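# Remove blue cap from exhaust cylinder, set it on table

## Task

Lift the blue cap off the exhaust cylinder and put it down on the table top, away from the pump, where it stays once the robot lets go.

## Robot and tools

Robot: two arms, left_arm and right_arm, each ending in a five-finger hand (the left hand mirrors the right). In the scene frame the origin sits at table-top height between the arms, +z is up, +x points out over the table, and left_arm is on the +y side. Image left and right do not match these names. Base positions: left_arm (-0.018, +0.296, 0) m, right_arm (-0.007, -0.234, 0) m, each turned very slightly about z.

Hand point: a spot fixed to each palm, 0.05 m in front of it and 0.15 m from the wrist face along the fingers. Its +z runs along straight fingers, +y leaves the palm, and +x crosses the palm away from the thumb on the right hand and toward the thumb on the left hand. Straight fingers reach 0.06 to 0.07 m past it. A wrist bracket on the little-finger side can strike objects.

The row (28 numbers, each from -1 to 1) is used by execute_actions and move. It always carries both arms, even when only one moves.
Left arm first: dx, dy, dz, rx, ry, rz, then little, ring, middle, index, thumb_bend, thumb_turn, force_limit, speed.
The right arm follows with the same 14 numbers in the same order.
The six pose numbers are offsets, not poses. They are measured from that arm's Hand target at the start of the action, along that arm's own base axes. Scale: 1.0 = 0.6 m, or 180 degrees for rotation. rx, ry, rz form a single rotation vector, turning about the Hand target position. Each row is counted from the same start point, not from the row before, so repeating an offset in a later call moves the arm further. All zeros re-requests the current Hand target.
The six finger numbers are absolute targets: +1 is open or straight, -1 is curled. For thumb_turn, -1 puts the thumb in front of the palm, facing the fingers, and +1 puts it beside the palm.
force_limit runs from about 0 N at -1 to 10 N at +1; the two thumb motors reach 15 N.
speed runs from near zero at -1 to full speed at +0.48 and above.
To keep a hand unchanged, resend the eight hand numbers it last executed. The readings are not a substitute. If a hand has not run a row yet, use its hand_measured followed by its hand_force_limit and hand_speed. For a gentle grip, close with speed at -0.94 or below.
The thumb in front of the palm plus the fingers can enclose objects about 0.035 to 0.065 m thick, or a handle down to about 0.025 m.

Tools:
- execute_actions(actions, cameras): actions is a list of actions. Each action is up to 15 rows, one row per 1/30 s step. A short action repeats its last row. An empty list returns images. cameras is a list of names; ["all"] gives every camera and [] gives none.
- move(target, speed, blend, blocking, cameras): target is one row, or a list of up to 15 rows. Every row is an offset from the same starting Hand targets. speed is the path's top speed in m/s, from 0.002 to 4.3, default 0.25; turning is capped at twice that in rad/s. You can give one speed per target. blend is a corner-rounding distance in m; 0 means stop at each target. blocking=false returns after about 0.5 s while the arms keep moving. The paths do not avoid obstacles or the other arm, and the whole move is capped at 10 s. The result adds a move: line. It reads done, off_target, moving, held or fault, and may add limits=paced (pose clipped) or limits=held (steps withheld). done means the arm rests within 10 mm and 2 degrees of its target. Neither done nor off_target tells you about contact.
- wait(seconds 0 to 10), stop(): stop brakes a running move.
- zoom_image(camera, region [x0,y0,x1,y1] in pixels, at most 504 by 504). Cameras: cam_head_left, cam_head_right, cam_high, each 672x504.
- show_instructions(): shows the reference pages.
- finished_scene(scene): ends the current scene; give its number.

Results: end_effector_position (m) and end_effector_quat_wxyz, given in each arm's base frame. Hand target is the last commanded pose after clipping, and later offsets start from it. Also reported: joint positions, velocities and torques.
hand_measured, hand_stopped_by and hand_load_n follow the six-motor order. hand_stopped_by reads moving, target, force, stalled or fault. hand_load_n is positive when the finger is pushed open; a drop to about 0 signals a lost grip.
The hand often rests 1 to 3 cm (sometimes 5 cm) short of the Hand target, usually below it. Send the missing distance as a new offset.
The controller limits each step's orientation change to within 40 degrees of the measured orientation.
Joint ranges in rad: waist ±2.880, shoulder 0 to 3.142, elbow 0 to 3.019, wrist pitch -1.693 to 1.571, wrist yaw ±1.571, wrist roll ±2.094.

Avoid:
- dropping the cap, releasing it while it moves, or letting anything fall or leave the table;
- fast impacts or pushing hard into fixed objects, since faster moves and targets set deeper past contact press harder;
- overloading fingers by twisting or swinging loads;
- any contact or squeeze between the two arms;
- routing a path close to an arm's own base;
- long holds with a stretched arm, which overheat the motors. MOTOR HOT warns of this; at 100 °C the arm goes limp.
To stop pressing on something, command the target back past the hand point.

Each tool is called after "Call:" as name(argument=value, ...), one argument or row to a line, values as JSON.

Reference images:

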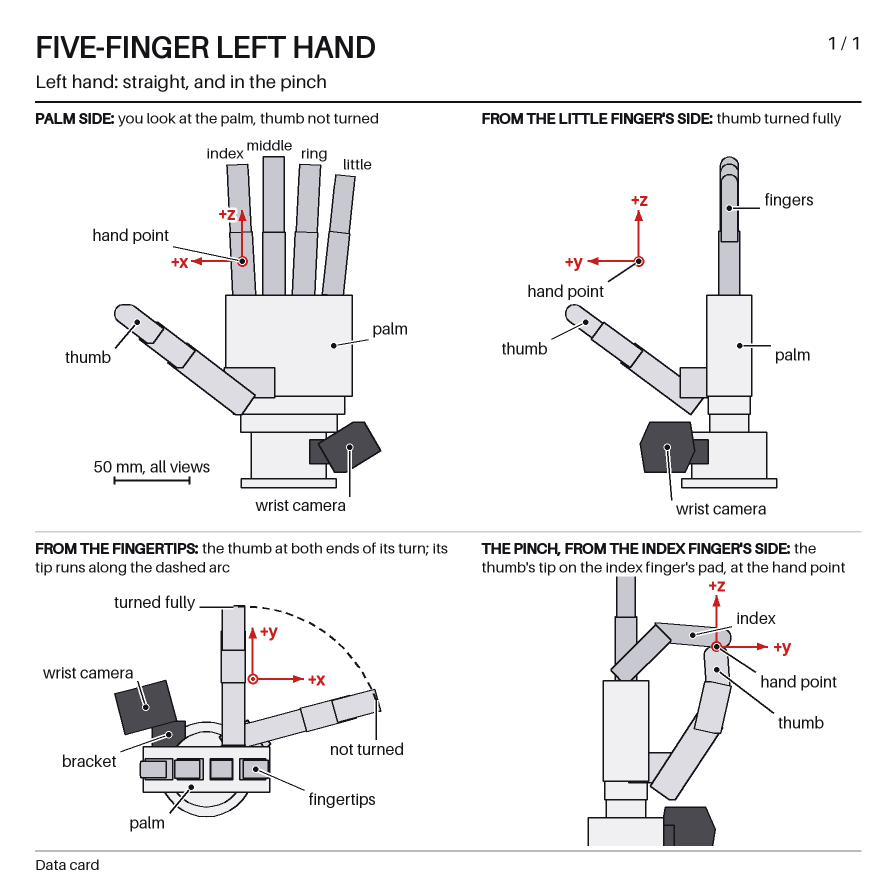

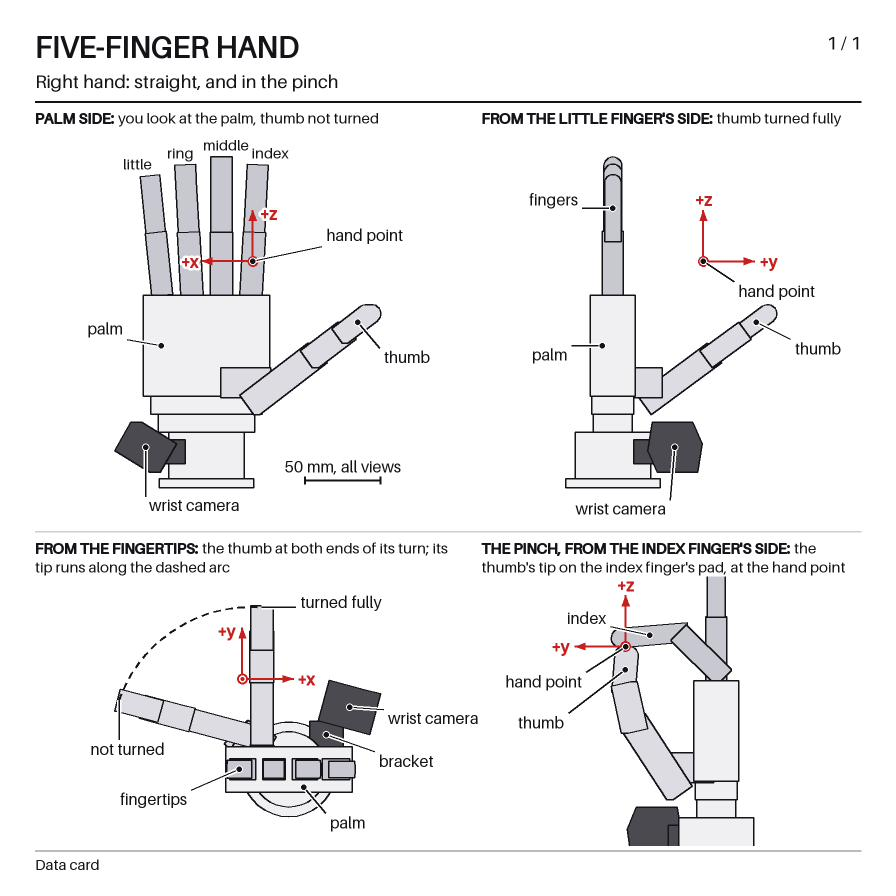

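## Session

Call:
execute_actions(
  actions=[],
)

Call:
zoom_image(
  camera="cam_head_left",
  region=[300, 180, 500, 380],
)

Call:
zoom_image(
  camera="cam_high",
  region=[200, 80, 460, 280],
)

Scene clock: 0.00 s.
left_arm: end_effector_position=(+0.2857, +0.1339, +0.2804) hand_measured=(+1.000, +1.000, +1.000, +1.000, +1.000, +1.000) hand_load_n=(+0.0, +0.0, +0.0, +0.0, +0.0, +0.0) hand_stopped_by=(target, target, target, target, target, target) hand_force_limit=0.00 hand_speed=-0.80 end_effector_quat_wxyz=(+0.087, -0.254, +0.953, -0.139) | right_arm: end_effector_position=(+0.1520, +0.3160, +0.1032) hand_measured=(+1.000, +1.000, +1.000, +1.000, +1.000, +1.000) hand_load_n=(+0.0, +0.0, +0.0, +0.0, +0.0, +0.0) hand_stopped_by=(target, target, target, target, target, target) hand_force_limit=0.00 hand_speed=-0.80 end_effector_quat_wxyz=(+0.024, +0.968, -0.192, +0.161)
Joint positions: left_arm=[0.452 1.177 1.316 -1.587 0.307 1.484] | right_arm=[1.213 1.473 1.092 -1.185 0.326 0.032]
Joint velocities: within noise
Joint torques (N m): no reading
Heat: left arm: hottest waist 28 °C; right arm: hottest elbow 27 °C.
Hand target: left_arm +0.2908, +0.1363, +0.2913; +0.102, -0.251, +0.953, -0.136 | right_arm +0.1557, +0.3256, +0.1120; +0.010, +0.967, -0.194, +0.163

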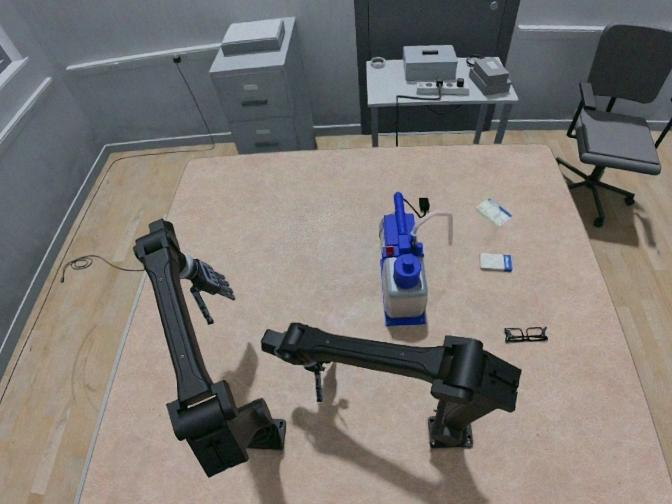

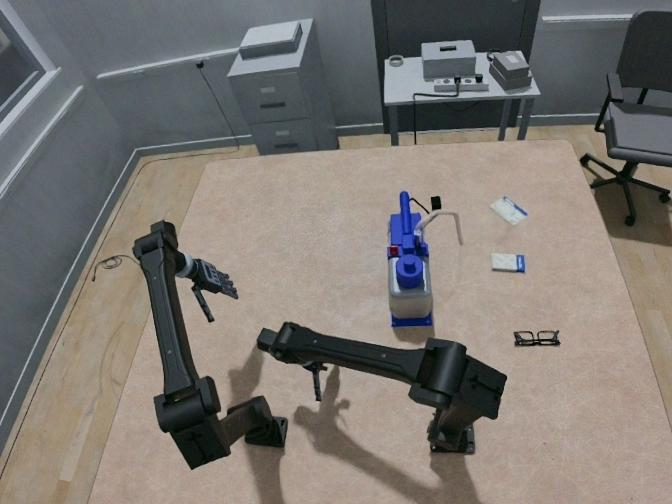

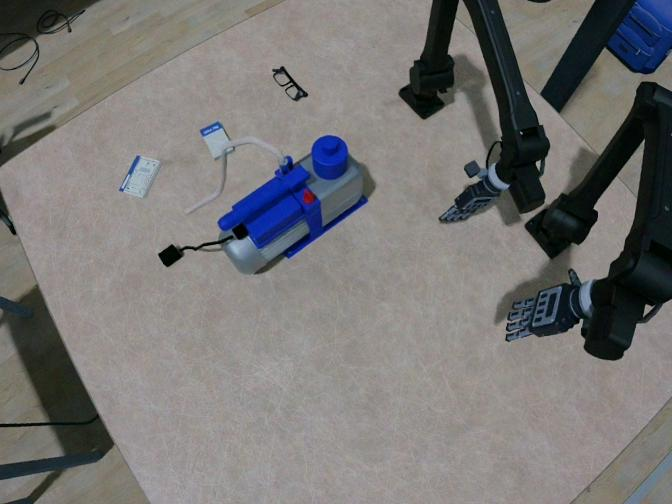

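Scaled by 2.520 from the camera's 672x504 image, which has a finer 960x720 frame.

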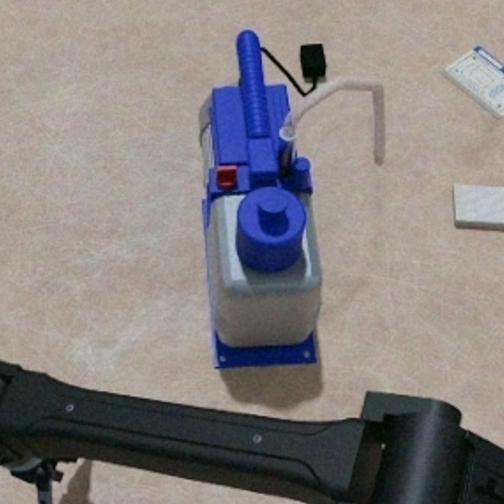

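Scaled by 1.938 from the camera's 672x504 image, which has a finer 960x720 frame.

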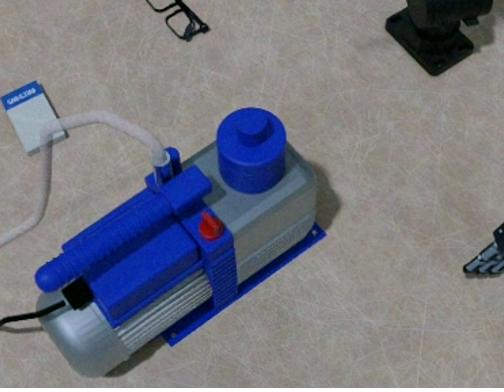

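Call:
zoom_image(
  camera="cam_head_left",
  region=[380, 240, 430, 290],
)

Call:
zoom_image(
  camera="cam_high",
  region=[300, 120, 360, 180],
)

Scaled by 10.080 from the camera's 672x504 image, which has a finer 960x720 frame.

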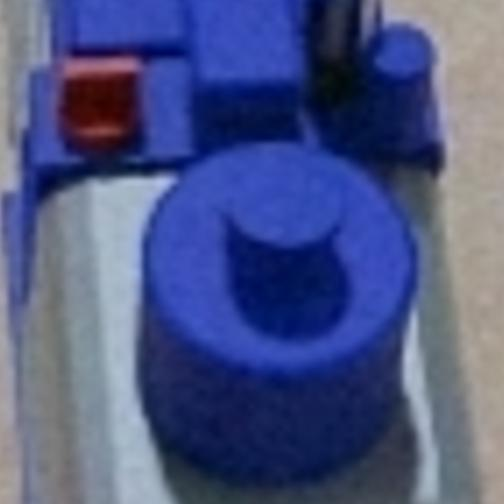

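Scaled by 8.400 from the camera's 672x504 image, which has a finer 960x720 frame.

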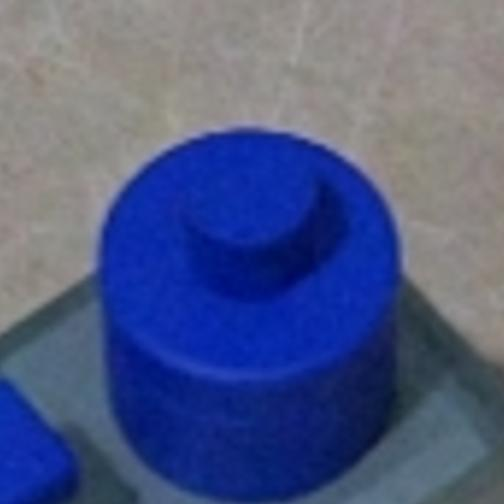

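Call:
move(
  target=[
    [0,0,0,0,0,0,1,1,1,1,1,1,0,-0.8,0.157,-0.126,0.48,0.16,-0.05,-0.014,1,1,0.42,0.42,0.6,-1,0,0],
    [0,0,0,0,0,0,1,1,1,1,1,1,0,-0.8,0.4135,-0.364,0.4133,0.3370,-0.0977,-0.0286,1,1,0.42,0.42,0.6,-1,0,0],
  ],
  blend=[0.05, 0],
  speed=0.3,
  cameras=["all"],
)

Call:
zoom_image(
  camera="cam_head_left",
  region=[360, 200, 460, 300],
)

Call:
zoom_image(
  camera="cam_high",
  region=[280, 90, 380, 190],
)

Scene clock: 3.73 s.
left_arm: end_effector_position=(+0.2857, +0.1339, +0.2804) hand_measured=(+1.000, +1.000, +1.000, +1.000, +1.000, +1.000) hand_load_n=(+0.0, +0.0, +0.0, +0.0, +0.0, +0.0) hand_stopped_by=(target, target, target, target, target, target) hand_force_limit=0.00 hand_speed=-0.80 end_effector_quat_wxyz=(+0.087, -0.254, +0.953, -0.139) | right_arm: end_effector_position=(+0.3991, +0.1087, +0.3552) hand_measured=(+1.000, +1.000, +0.420, +0.420, +0.600, -1.000) hand_load_n=(+0.0, +0.0, +0.0, +0.0, +0.0, +0.0) hand_stopped_by=(target, target, target, target, target, target) hand_force_limit=0.00 hand_speed=0.00 end_effector_quat_wxyz=(-0.497, +0.797, -0.296, +0.172)
Joint positions: left_arm=[0.452 1.177 1.316 -1.587 0.307 1.484] | right_arm=[-0.075 1.062 1.192 -0.844 -0.821 -0.542]
Joint torques (N m): left_arm=[-0.09 -5.6 9.35 0.68 0.19 0.09] | right_arm=[-1.38 -6.53 8.39 1.84 -0.63 0.02]
Heat: left arm: hottest waist 28 °C; right arm: hottest elbow 28 °C.
Hand target: left_arm +0.2908, +0.1363, +0.2913; +0.102, -0.251, +0.953, -0.136 | right_arm +0.4038, +0.1073, +0.3600; -0.500, +0.796, -0.289, +0.182
Off the commanded pose: left_arm 0.012 m, 2 deg | right_arm 0.007 m, 1 deg.
move: off_target (left_arm)

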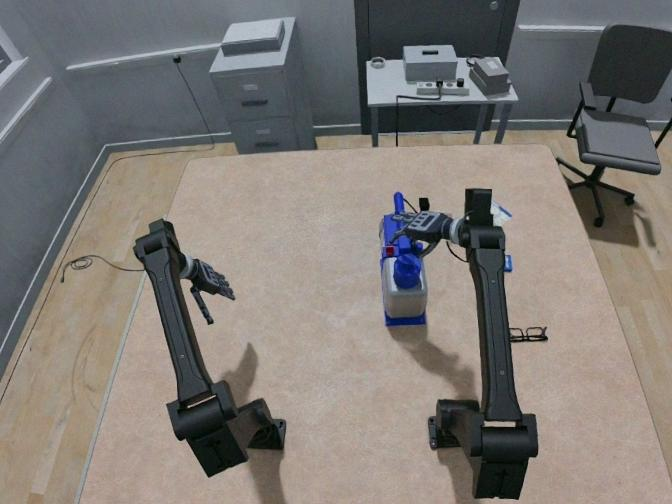

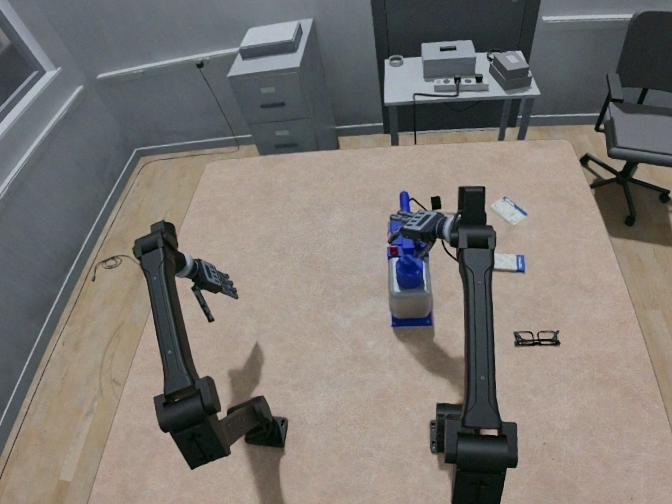

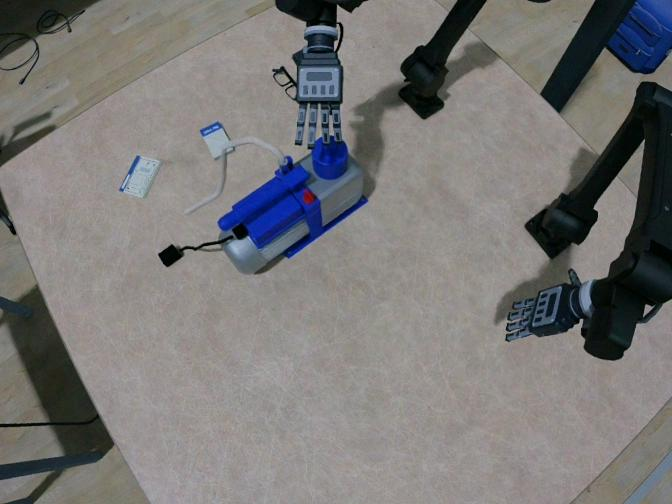

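Scaled by 5.040 from the camera's 672x504 image, which has a finer 960x720 frame.

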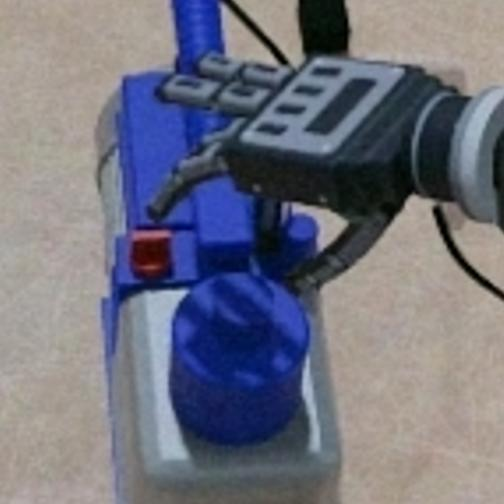

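Scaled by 5.040 from the camera's 672x504 image, which has a finer 960x720 frame.

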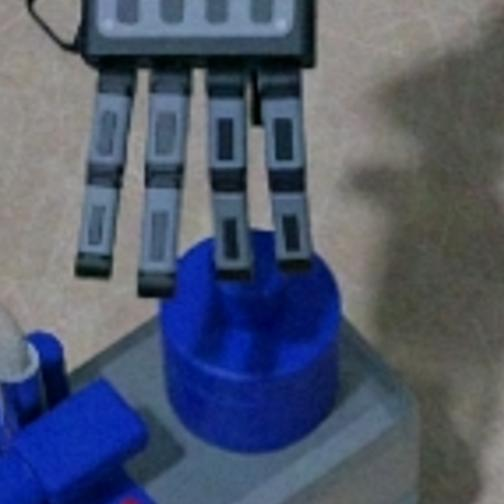

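Call:
move(
  target=[0,0,0,0,0,0,1,1,1,1,1,1,0,-0.8,0.0145,-0.0018,-0.11,0,0,0,1,1,0.42,0.42,0.6,-1,0,0],
  speed=0.1,
  cameras=["all"],
)

Call:
zoom_image(
  camera="cam_head_left",
  region=[370, 220, 450, 300],
)

Call:
zoom_image(
  camera="cam_high",
  region=[290, 100, 370, 180],
)

Call:
zoom_image(
  camera="cam_head_right",
  region=[370, 220, 450, 300],
)

Scene clock: 6.00 s.
left_arm: end_effector_position=(+0.2857, +0.1339, +0.2804) hand_measured=(+1.000, +1.000, +1.000, +1.000, +1.000, +1.000) hand_load_n=(+0.0, +0.0, +0.5, +0.0, +0.0, +0.0) hand_stopped_by=(target, target, target, target, target, target) hand_force_limit=0.00 hand_speed=-0.80 end_effector_quat_wxyz=(+0.087, -0.254, +0.953, -0.139) | right_arm: end_effector_position=(+0.4070, +0.1082, +0.2935) hand_measured=(+1.000, +1.000, +0.420, +0.420, +0.600, -1.000) hand_load_n=(+0.0, +0.0, +0.0, +0.0, +0.0, +0.0) hand_stopped_by=(target, target, target, target, target, target) hand_force_limit=0.00 hand_speed=0.00 end_effector_quat_wxyz=(-0.499, +0.796, -0.294, +0.176)
Joint positions: left_arm=[0.452 1.177 1.316 -1.587 0.307 1.484] | right_arm=[-0.075 1.071 1.033 -0.667 -0.821 -0.542]
Joint torques (N m): left_arm=[-0.09 -5.66 9.35 0.68 0.18 0.09] | right_arm=[-1.85 -6.3 8.43 1.7 -0.65 0]
Heat: left arm: hottest waist 28 °C; right arm: hottest elbow 28 °C.
Hand target: left_arm +0.2908, +0.1363, +0.2913; +0.102, -0.251, +0.953, -0.136 | right_arm +0.4124, +0.1062, +0.2940; -0.500, +0.796, -0.290, +0.182
Off the commanded pose: left_arm 0.012 m, 2 deg | right_arm 0.006 m, 1 deg.
move: off_target (left_arm)

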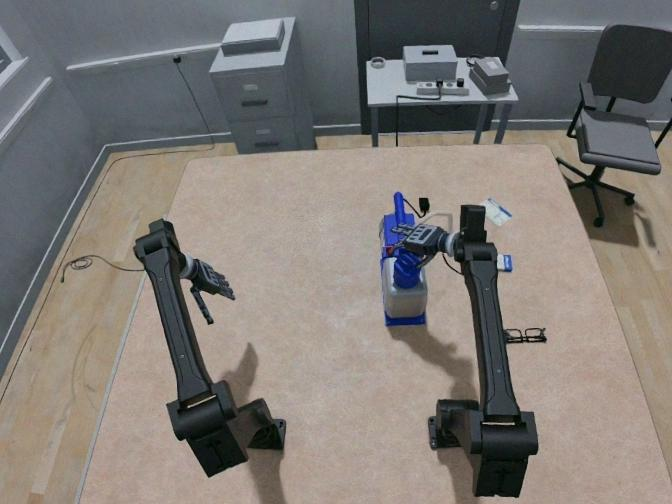

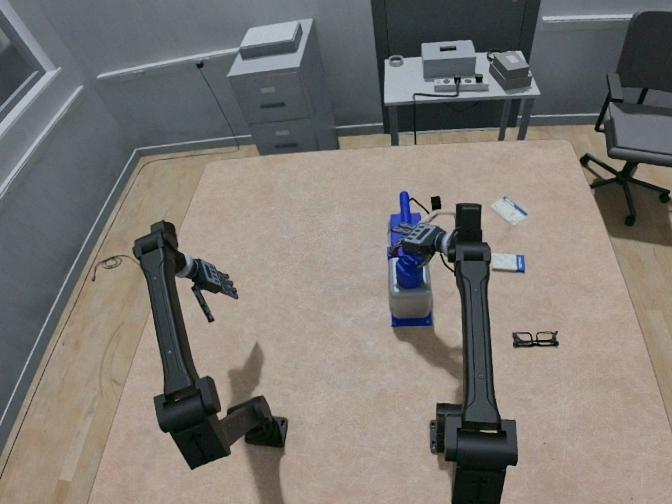

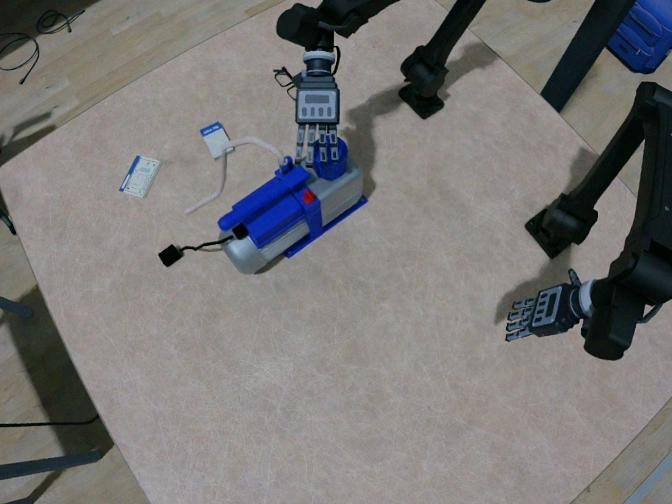

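Scaled by 6.300 from the camera's 672x504 image, which has a finer 960x720 frame.

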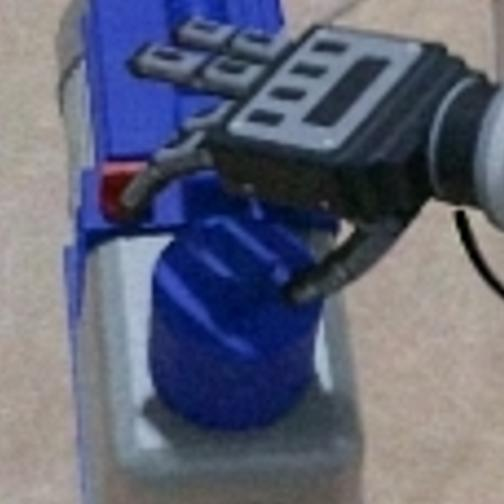

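Scaled by 6.300 from the camera's 672x504 image, which has a finer 960x720 frame.

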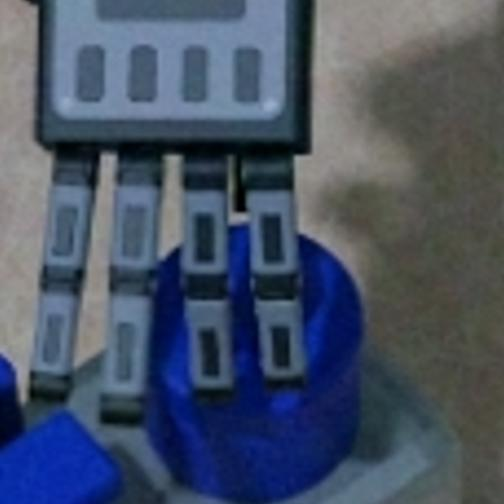

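Scaled by 6.300 from the camera's 672x504 image, which has a finer 960x720 frame.

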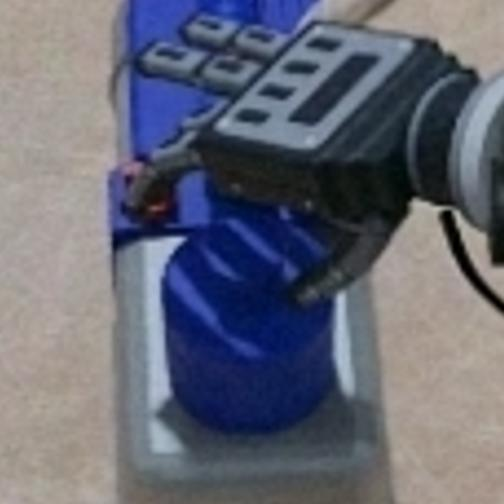

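Call:
move(
  target=[
    [0,0,0,0,0,0,1,1,1,1,1,1,0,-0.8,0.001,0,-0.014,0,0,0,1,1,0.42,0.42,0.6,-1,0,0],
    [0,0,0,0,0,0,1,1,1,1,1,1,0,-0.8,0.001,0,-0.014,0,0,0,1,1,-0.25,-0.25,0.0,-1,0.5,-0.87],
  ],
  speed=0.05,
  cameras=["all"],
)

Call:
zoom_image(
  camera="cam_head_left",
  region=[370, 220, 450, 300],
)

Scene clock: 8.53 s.
left_arm: end_effector_position=(+0.2857, +0.1339, +0.2804) hand_measured=(+1.000, +1.000, +1.000, +1.000, +1.000, +1.000) hand_load_n=(+0.0, +0.0, +0.0, +0.0, +0.0, +0.0) hand_stopped_by=(target, target, target, target, target, target) hand_force_limit=0.00 hand_speed=-0.80 end_effector_quat_wxyz=(+0.087, -0.254, +0.953, -0.139) | right_arm: end_effector_position=(+0.4079, +0.1080, +0.2865) hand_measured=(+1.000, +1.000, +0.050, +0.014, +0.406, -1.000) hand_load_n=(+0.0, +0.0, +6.0, +9.0, +13.0, -0.5) hand_stopped_by=(target, target, force, force, force, target) hand_force_limit=0.50 hand_speed=-0.87 end_effector_quat_wxyz=(-0.499, +0.796, -0.292, +0.178)
Joint positions: left_arm=[0.452 1.177 1.316 -1.587 0.307 1.484] | right_arm=[-0.076 1.072 1.013 -0.641 -0.822 -0.542]
Joint torques (N m): left_arm=[-0.15 -5.66 9.35 0.68 0.19 0.09] | right_arm=[-1.38 -6.12 8.35 1.7 -0.62 0.01]
Heat: left arm: hottest waist 28 °C; right arm: hottest elbow 28 °C.
Hand target: left_arm +0.2908, +0.1363, +0.2913; +0.102, -0.251, +0.953, -0.136 | right_arm +0.4130, +0.1061, +0.2856; -0.500, +0.796, -0.290, +0.182
Off the commanded pose: left_arm 0.012 m, 2 deg | right_arm 0.005 m, 1 deg.
move: off_target (left_arm)

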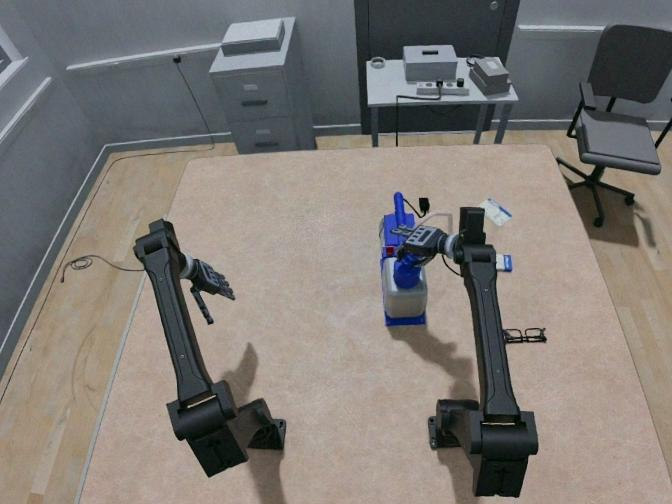

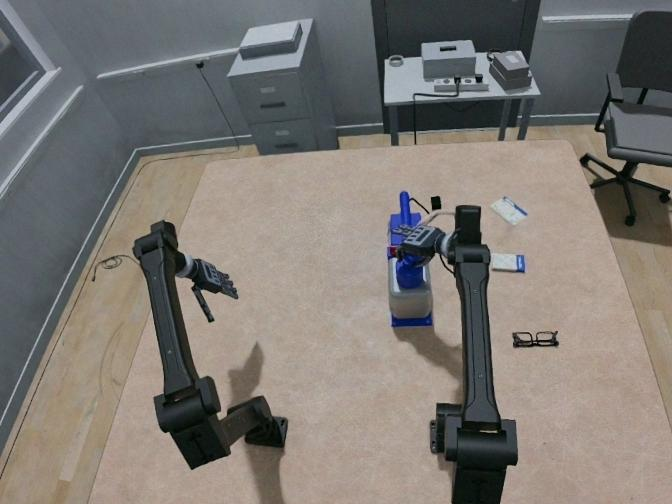

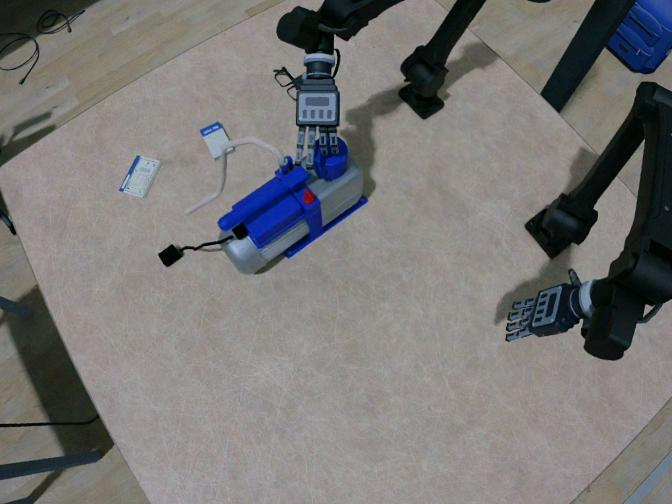

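Scaled by 6.300 from the camera's 672x504 image, which has a finer 960x720 frame.

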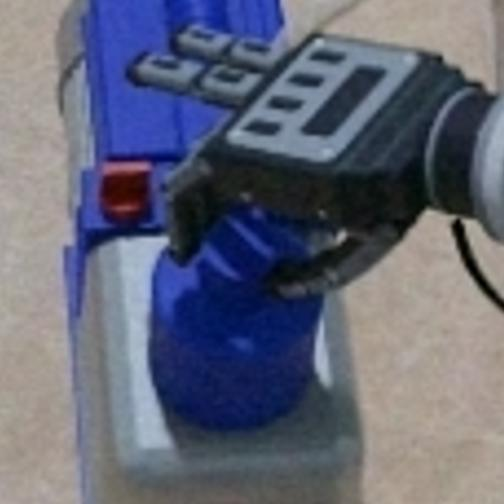

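Call:
move(
  target=[
    [0,0,0,0,0,0,1,1,1,1,1,1,0,-0.8,0,0,0.16,0,0,0,1,1,-0.25,-0.25,0.0,-1,0.5,-0.87],
    [0,0,0,0,0,0,1,1,1,1,1,1,0,-0.8,0.010,0.0057,0.16,0,0,-0.222,1,1,-0.25,-0.25,0.0,-1,0.5,-0.87],
  ],
  speed=[0.12, 0.25],
  cameras=["all"],
)

Call:
zoom_image(
  camera="cam_head_left",
  region=[370, 190, 470, 290],
)

Call:
zoom_image(
  camera="cam_high",
  region=[270, 70, 390, 190],
)

Scene clock: 12.13 s.
left_arm: end_effector_position=(+0.2857, +0.1339, +0.2804) hand_measured=(+1.000, +1.000, +1.000, +1.000, +1.000, +1.000) hand_load_n=(+0.0, +0.0, +0.0, +0.0, +0.0, +0.0) hand_stopped_by=(target, target, target, target, target, target) hand_force_limit=0.00 hand_speed=-0.80 end_effector_quat_wxyz=(+0.087, -0.254, +0.953, -0.139) | right_arm: end_effector_position=(+0.4122, +0.1044, +0.3584) hand_measured=(+1.000, +1.000, +0.048, +0.012, +0.402, -1.000) hand_load_n=(+0.0, +0.0, +0.0, +0.0, +0.0, +0.0) hand_stopped_by=(target, target, force, force, force, target) hand_force_limit=0.50 hand_speed=-0.87 end_effector_quat_wxyz=(-0.390, +0.659, -0.550, +0.332)
Joint positions: left_arm=[0.452 1.177 1.316 -1.587 0.307 1.484] | right_arm=[0.182 0.903 1.085 -0.676 0.011 -0.003]
Joint torques (N m): left_arm=[-0.09 -5.71 9.37 0.65 0.19 0.09] | right_arm=[-0.67 -4.6 11.12 1.91 -0.11 0.18]
Heat: left arm: hottest waist 28 °C; right arm: hottest elbow 29 °C.
Hand target: left_arm +0.2908, +0.1363, +0.2913; +0.102, -0.251, +0.953, -0.136 | right_arm +0.4190, +0.1095, +0.3818; -0.408, +0.649, -0.544, +0.342
Off the commanded pose: left_arm 0.012 m, 2 deg | right_arm 0.025 m, 3 deg.
move: off_target (left_arm, right_arm)

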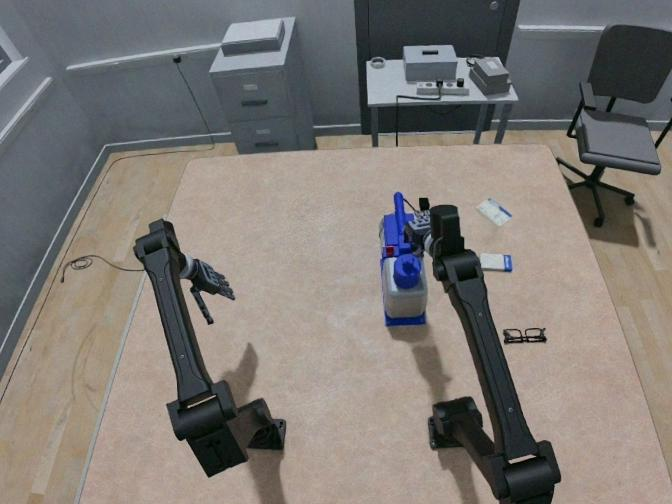

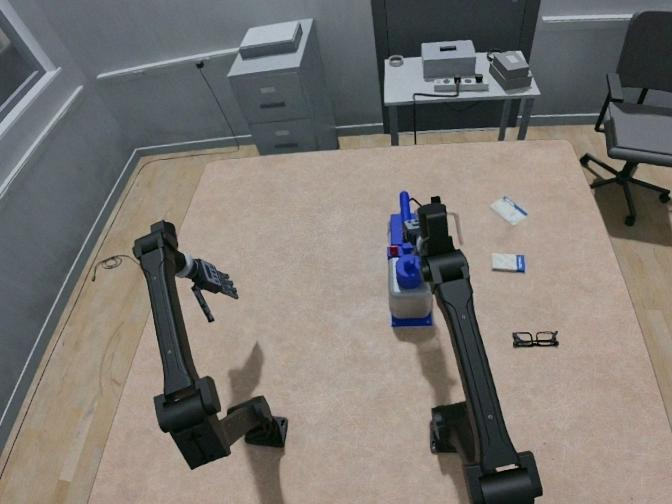

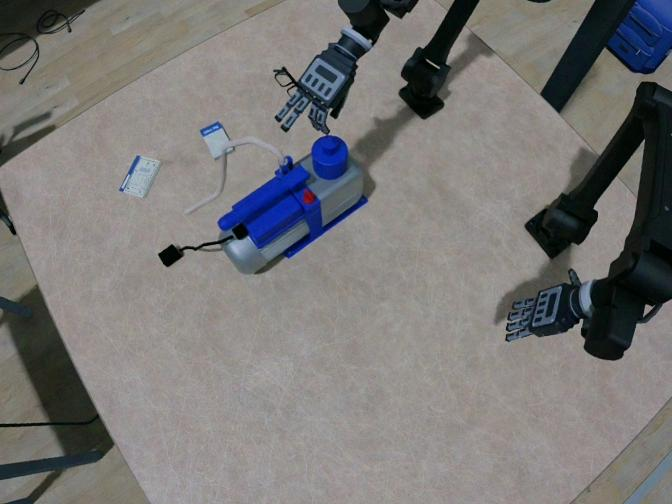

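Scaled by 5.040 from the camera's 672x504 image, which has a finer 960x720 frame.

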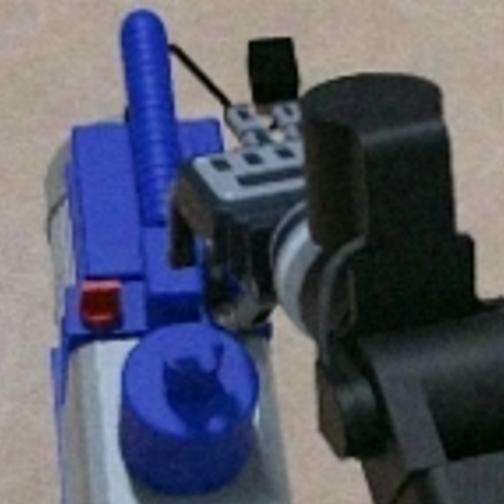

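Scaled by 4.200 from the camera's 672x504 image, which has a finer 960x720 frame.

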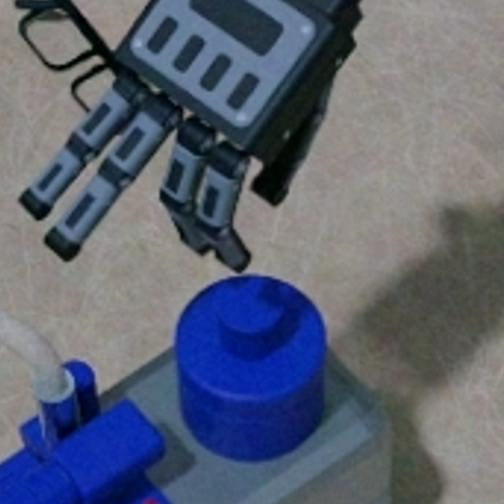

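Call:
move(
  target=[
    [0,0,0,0,0,0,1,1,1,1,1,1,0,-0.8,0,0,0.02,0,0,0,1,1,0.42,0.42,0.6,-1,0.2,0],
    [0,0,0,0,0,0,1,1,1,1,1,1,0,-0.8,-0.010,-0.0057,-0.06,0,0,0.222,1,1,0.42,0.42,0.6,-1,0.2,0],
    [0,0,0,0,0,0,1,1,1,1,1,1,0,-0.8,-0.010,-0.0057,-0.1688,0,0,0.222,1,1,0.42,0.42,0.6,-1,0.2,0],
  ],
  speed=[0.1, 0.3, 0.1],
  cameras=["all"],
)

Call:
zoom_image(
  camera="cam_head_left",
  region=[380, 230, 440, 290],
)

Call:
zoom_image(
  camera="cam_high",
  region=[290, 100, 370, 180],
)

Call:
zoom_image(
  camera="cam_head_right",
  region=[380, 230, 440, 290],
)

Scene clock: 16.63 s.
left_arm: end_effector_position=(+0.2857, +0.1339, +0.2804) hand_measured=(+1.000, +1.000, +1.000, +1.000, +1.000, +1.000) hand_load_n=(+0.0, +0.0, +0.0, +0.0, +0.0, +0.0) hand_stopped_by=(target, target, target, target, target, target) hand_force_limit=0.00 hand_speed=-0.80 end_effector_quat_wxyz=(+0.087, -0.254, +0.953, -0.139) | right_arm: end_effector_position=(+0.4072, +0.1097, +0.2806) hand_measured=(+1.000, +1.000, +0.420, +0.420, +0.600, -1.000) hand_load_n=(+0.0, +0.0, -0.5, +0.0, +0.0, +0.0) hand_stopped_by=(target, target, target, target, target, target) hand_force_limit=0.20 hand_speed=0.00 end_effector_quat_wxyz=(-0.499, +0.797, -0.292, +0.175)
Joint positions: left_arm=[0.452 1.177 1.316 -1.587 0.307 1.484] | right_arm=[-0.072 1.074 1 -0.63 -0.822 -0.541]
Joint torques (N m): left_arm=[-0.09 -5.66 9.37 0.65 0.19 0.09] | right_arm=[-1.79 -5.89 8.34 1.77 -0.64 0]
Heat: left arm: hottest waist 28 °C; right arm: hottest elbow 30 °C.
Hand target: left_arm +0.2908, +0.1363, +0.2913; +0.102, -0.251, +0.953, -0.136 | right_arm +0.4130, +0.1062, +0.2802; -0.500, +0.796, -0.290, +0.182
Off the commanded pose: left_arm 0.012 m, 2 deg | right_arm 0.007 m, 1 deg.
move: off_target (left_arm)

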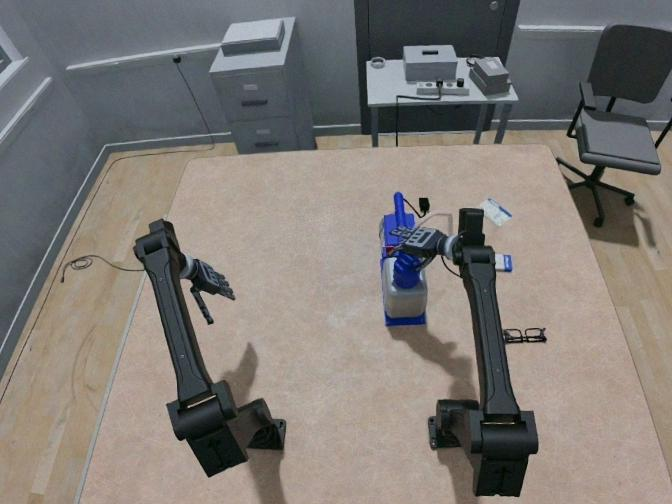

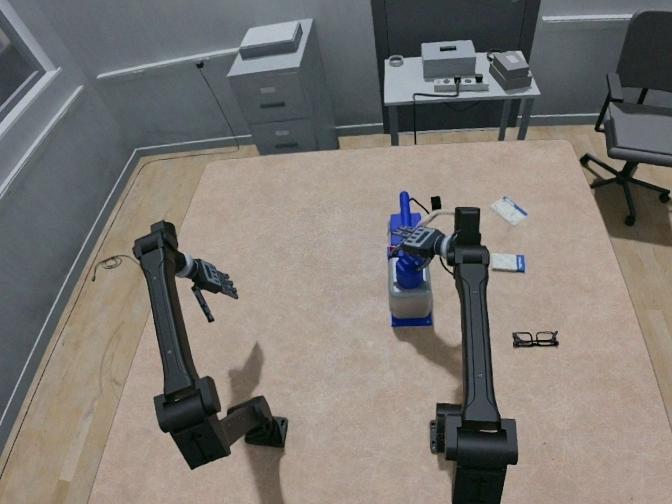

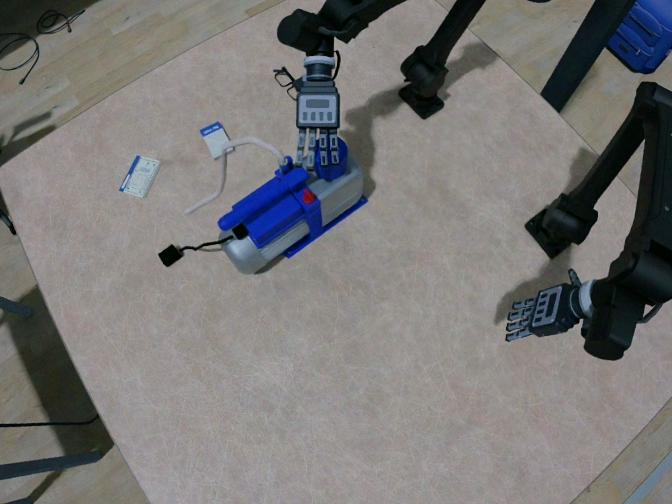

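Scaled by 8.400 from the camera's 672x504 image, which has a finer 960x720 frame.

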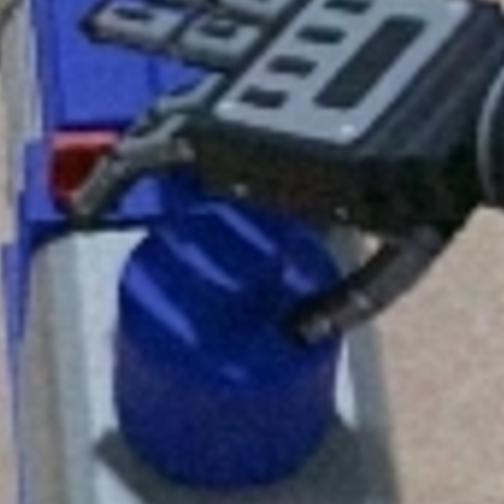

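Scaled by 6.300 from the camera's 672x504 image, which has a finer 960x720 frame.

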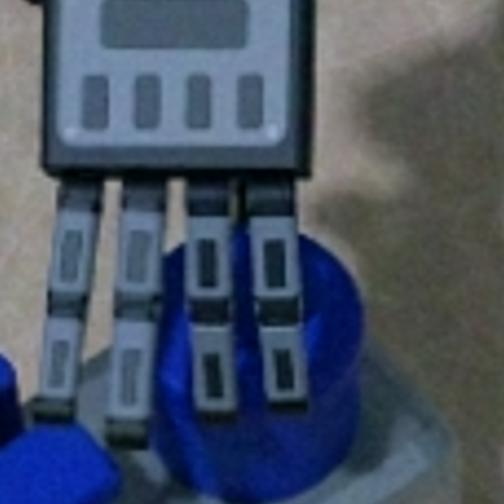

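Scaled by 8.400 from the camera's 672x504 image, which has a finer 960x720 frame.

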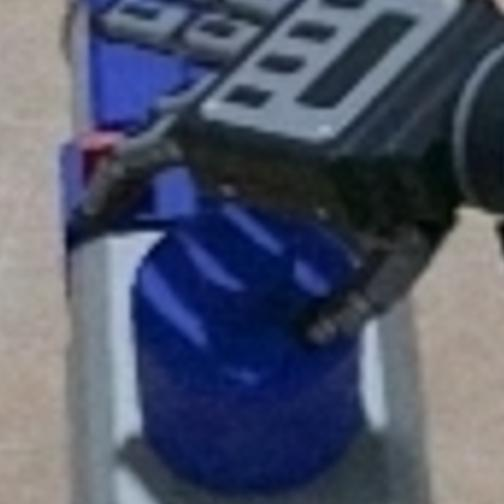

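Call:
move(
  target=[0,0,0,0,0,0,1,1,1,1,1,1,0,-0.8,0,0,0,0,0,0,1,1,-0.3,-0.3,-0.1,-1,0.8,-0.87],
  speed=0.05,
  cameras=["all"],
)

Call:
zoom_image(
  camera="cam_head_left",
  region=[380, 230, 440, 290],
)

Call:
zoom_image(
  camera="cam_high",
  region=[290, 100, 370, 180],
)

Scene clock: 18.20 s.
left_arm: end_effector_position=(+0.2857, +0.1339, +0.2804) hand_measured=(+1.000, +1.000, +1.000, +1.000, +1.000, +1.000) hand_load_n=(+0.0, +0.0, +0.0, +0.0, +0.0, +0.0) hand_stopped_by=(target, target, target, target, target, target) hand_force_limit=0.00 hand_speed=-0.80 end_effector_quat_wxyz=(+0.087, -0.254, +0.953, -0.139) | right_arm: end_effector_position=(+0.4073, +0.1091, +0.2801) hand_measured=(+1.000, +1.000, +0.038, -0.010, +0.390, -1.000) hand_load_n=(+0.0, +0.0, +6.5, +8.0, +13.5, -0.5) hand_stopped_by=(target, target, force, force, force, target) hand_force_limit=0.80 hand_speed=-0.87 end_effector_quat_wxyz=(-0.499, +0.796, -0.293, +0.175)
Joint positions: left_arm=[0.452 1.177 1.316 -1.587 0.307 1.484] | right_arm=[-0.074 1.074 0.999 -0.628 -0.822 -0.541]
Joint torques (N m): left_arm=[-0.09 -5.6 9.36 0.66 0.18 0.09] | right_arm=[-1.79 -5.95 8.42 1.72 -0.6 -0.01]
Heat: left arm: hottest waist 28 °C; right arm: hottest elbow 30 °C.
Hand target: left_arm +0.2908, +0.1363, +0.2913; +0.102, -0.251, +0.953, -0.136 | right_arm +0.4130, +0.1062, +0.2802; -0.500, +0.796, -0.290, +0.182
Off the commanded pose: left_arm 0.012 m, 2 deg | right_arm 0.006 m, 1 deg.
move: off_target (left_arm)

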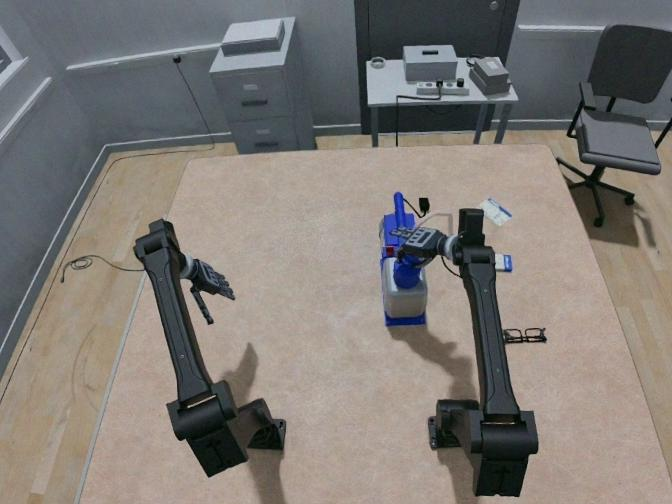

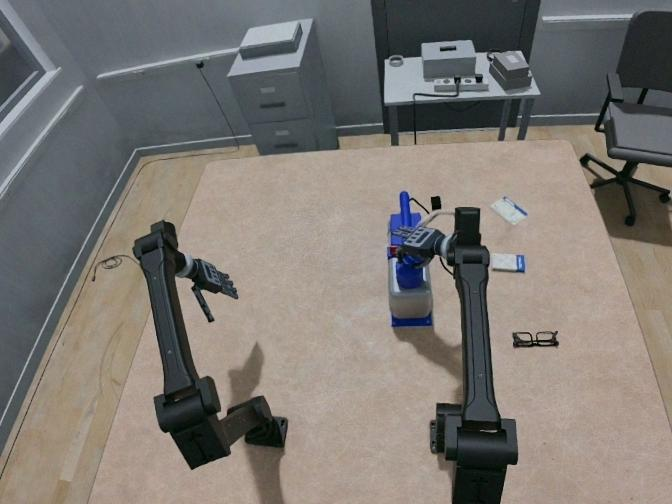

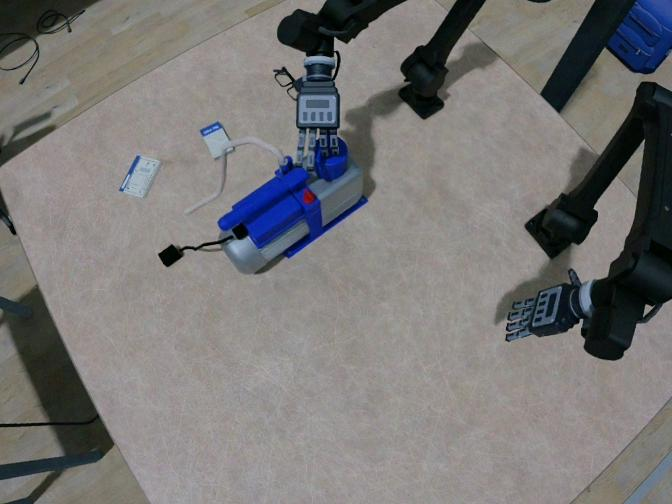

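Scaled by 8.400 from the camera's 672x504 image, which has a finer 960x720 frame.

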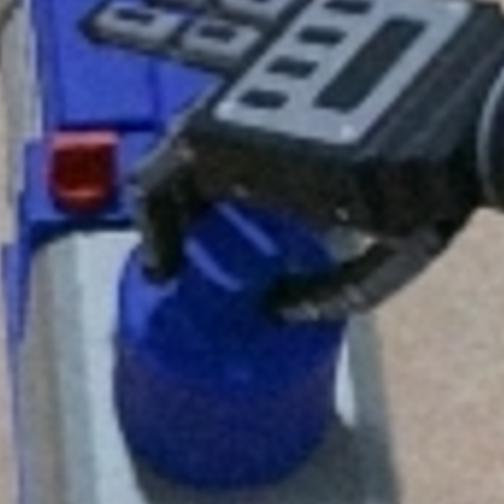

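Scaled by 6.300 from the camera's 672x504 image, which has a finer 960x720 frame.

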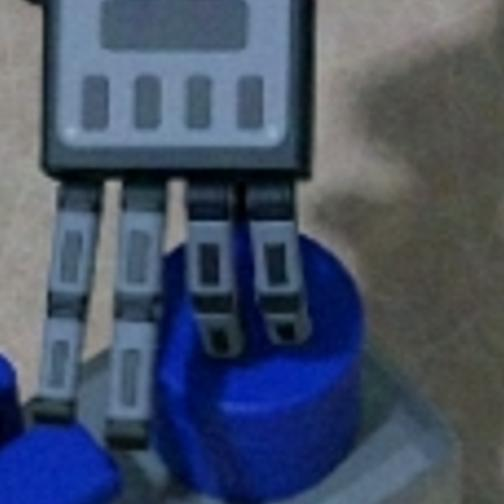

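Call:
move(
  target=[0,0,0,0,0,0,1,1,1,1,1,1,0,-0.8,0,0,0.11,0,0,0,1,1,-0.3,-0.3,-0.1,-1,0.8,-0.87],
  speed=0.12,
  cameras=["cam_head_left"],
)

Call:
zoom_image(
  camera="cam_head_left",
  region=[380, 230, 440, 290],
)

Scene clock: 19.53 s.
left_arm: end_effector_position=(+0.2857, +0.1339, +0.2804) hand_measured=(+1.000, +1.000, +1.000, +1.000, +1.000, +1.000) hand_load_n=(+0.0, +0.0, +0.0, +0.0, +0.0, +0.0) hand_stopped_by=(target, target, target, target, target, target) hand_force_limit=0.00 hand_speed=-0.80 end_effector_quat_wxyz=(+0.087, -0.254, +0.953, -0.139) | right_arm: end_effector_position=(+0.4071, +0.1082, +0.2849) hand_measured=(+1.000, +1.000, +0.038, -0.010, +0.390, -1.000) hand_load_n=(+0.0, +0.0, +11.0, +9.0, +11.5, -0.5) hand_stopped_by=(target, target, force, force, force, target) hand_force_limit=0.80 hand_speed=-0.87 end_effector_quat_wxyz=(-0.482, +0.808, -0.304, +0.147)
Joint positions: left_arm=[0.452 1.177 1.316 -1.587 0.307 1.484] | right_arm=[-0.068 1.115 1.072 -0.752 -0.809 -0.572]
Joint torques (N m): left_arm=[-0.09 -5.66 9.35 0.66 0.19 0.09] | right_arm=[-1.9 -10.4 14.68 -0.12 -1.11 0.35]
Heat: left arm: hottest waist 28 °C; right arm: hottest elbow 30 °C.
Hand target: left_arm +0.2908, +0.1363, +0.2913; +0.102, -0.251, +0.953, -0.136 | right_arm +0.4130, +0.1062, +0.3463; -0.500, +0.796, -0.290, +0.182
Off the commanded pose: left_arm 0.012 m, 2 deg | right_arm 0.062 m, 5 deg.
move: off_target (left_arm, right_arm)
Images, in order (width x height): cam_head_left 672x504.

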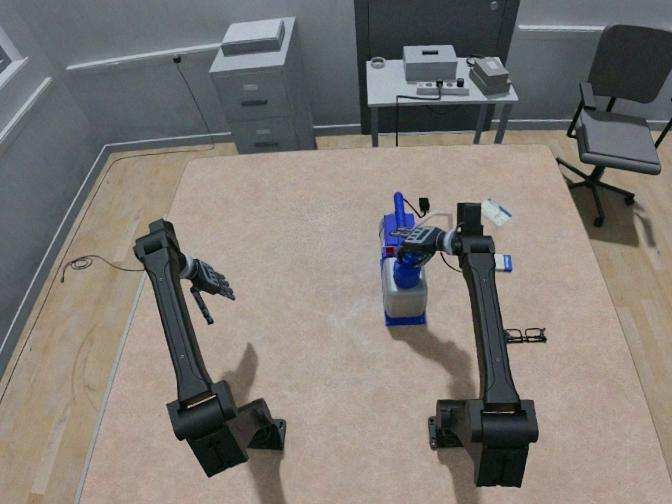

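Scaled by 8.400 from the camera's 672x504 image, which has a finer 960x720 frame.

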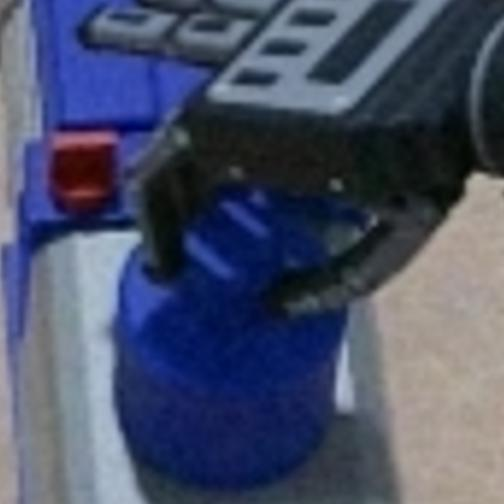

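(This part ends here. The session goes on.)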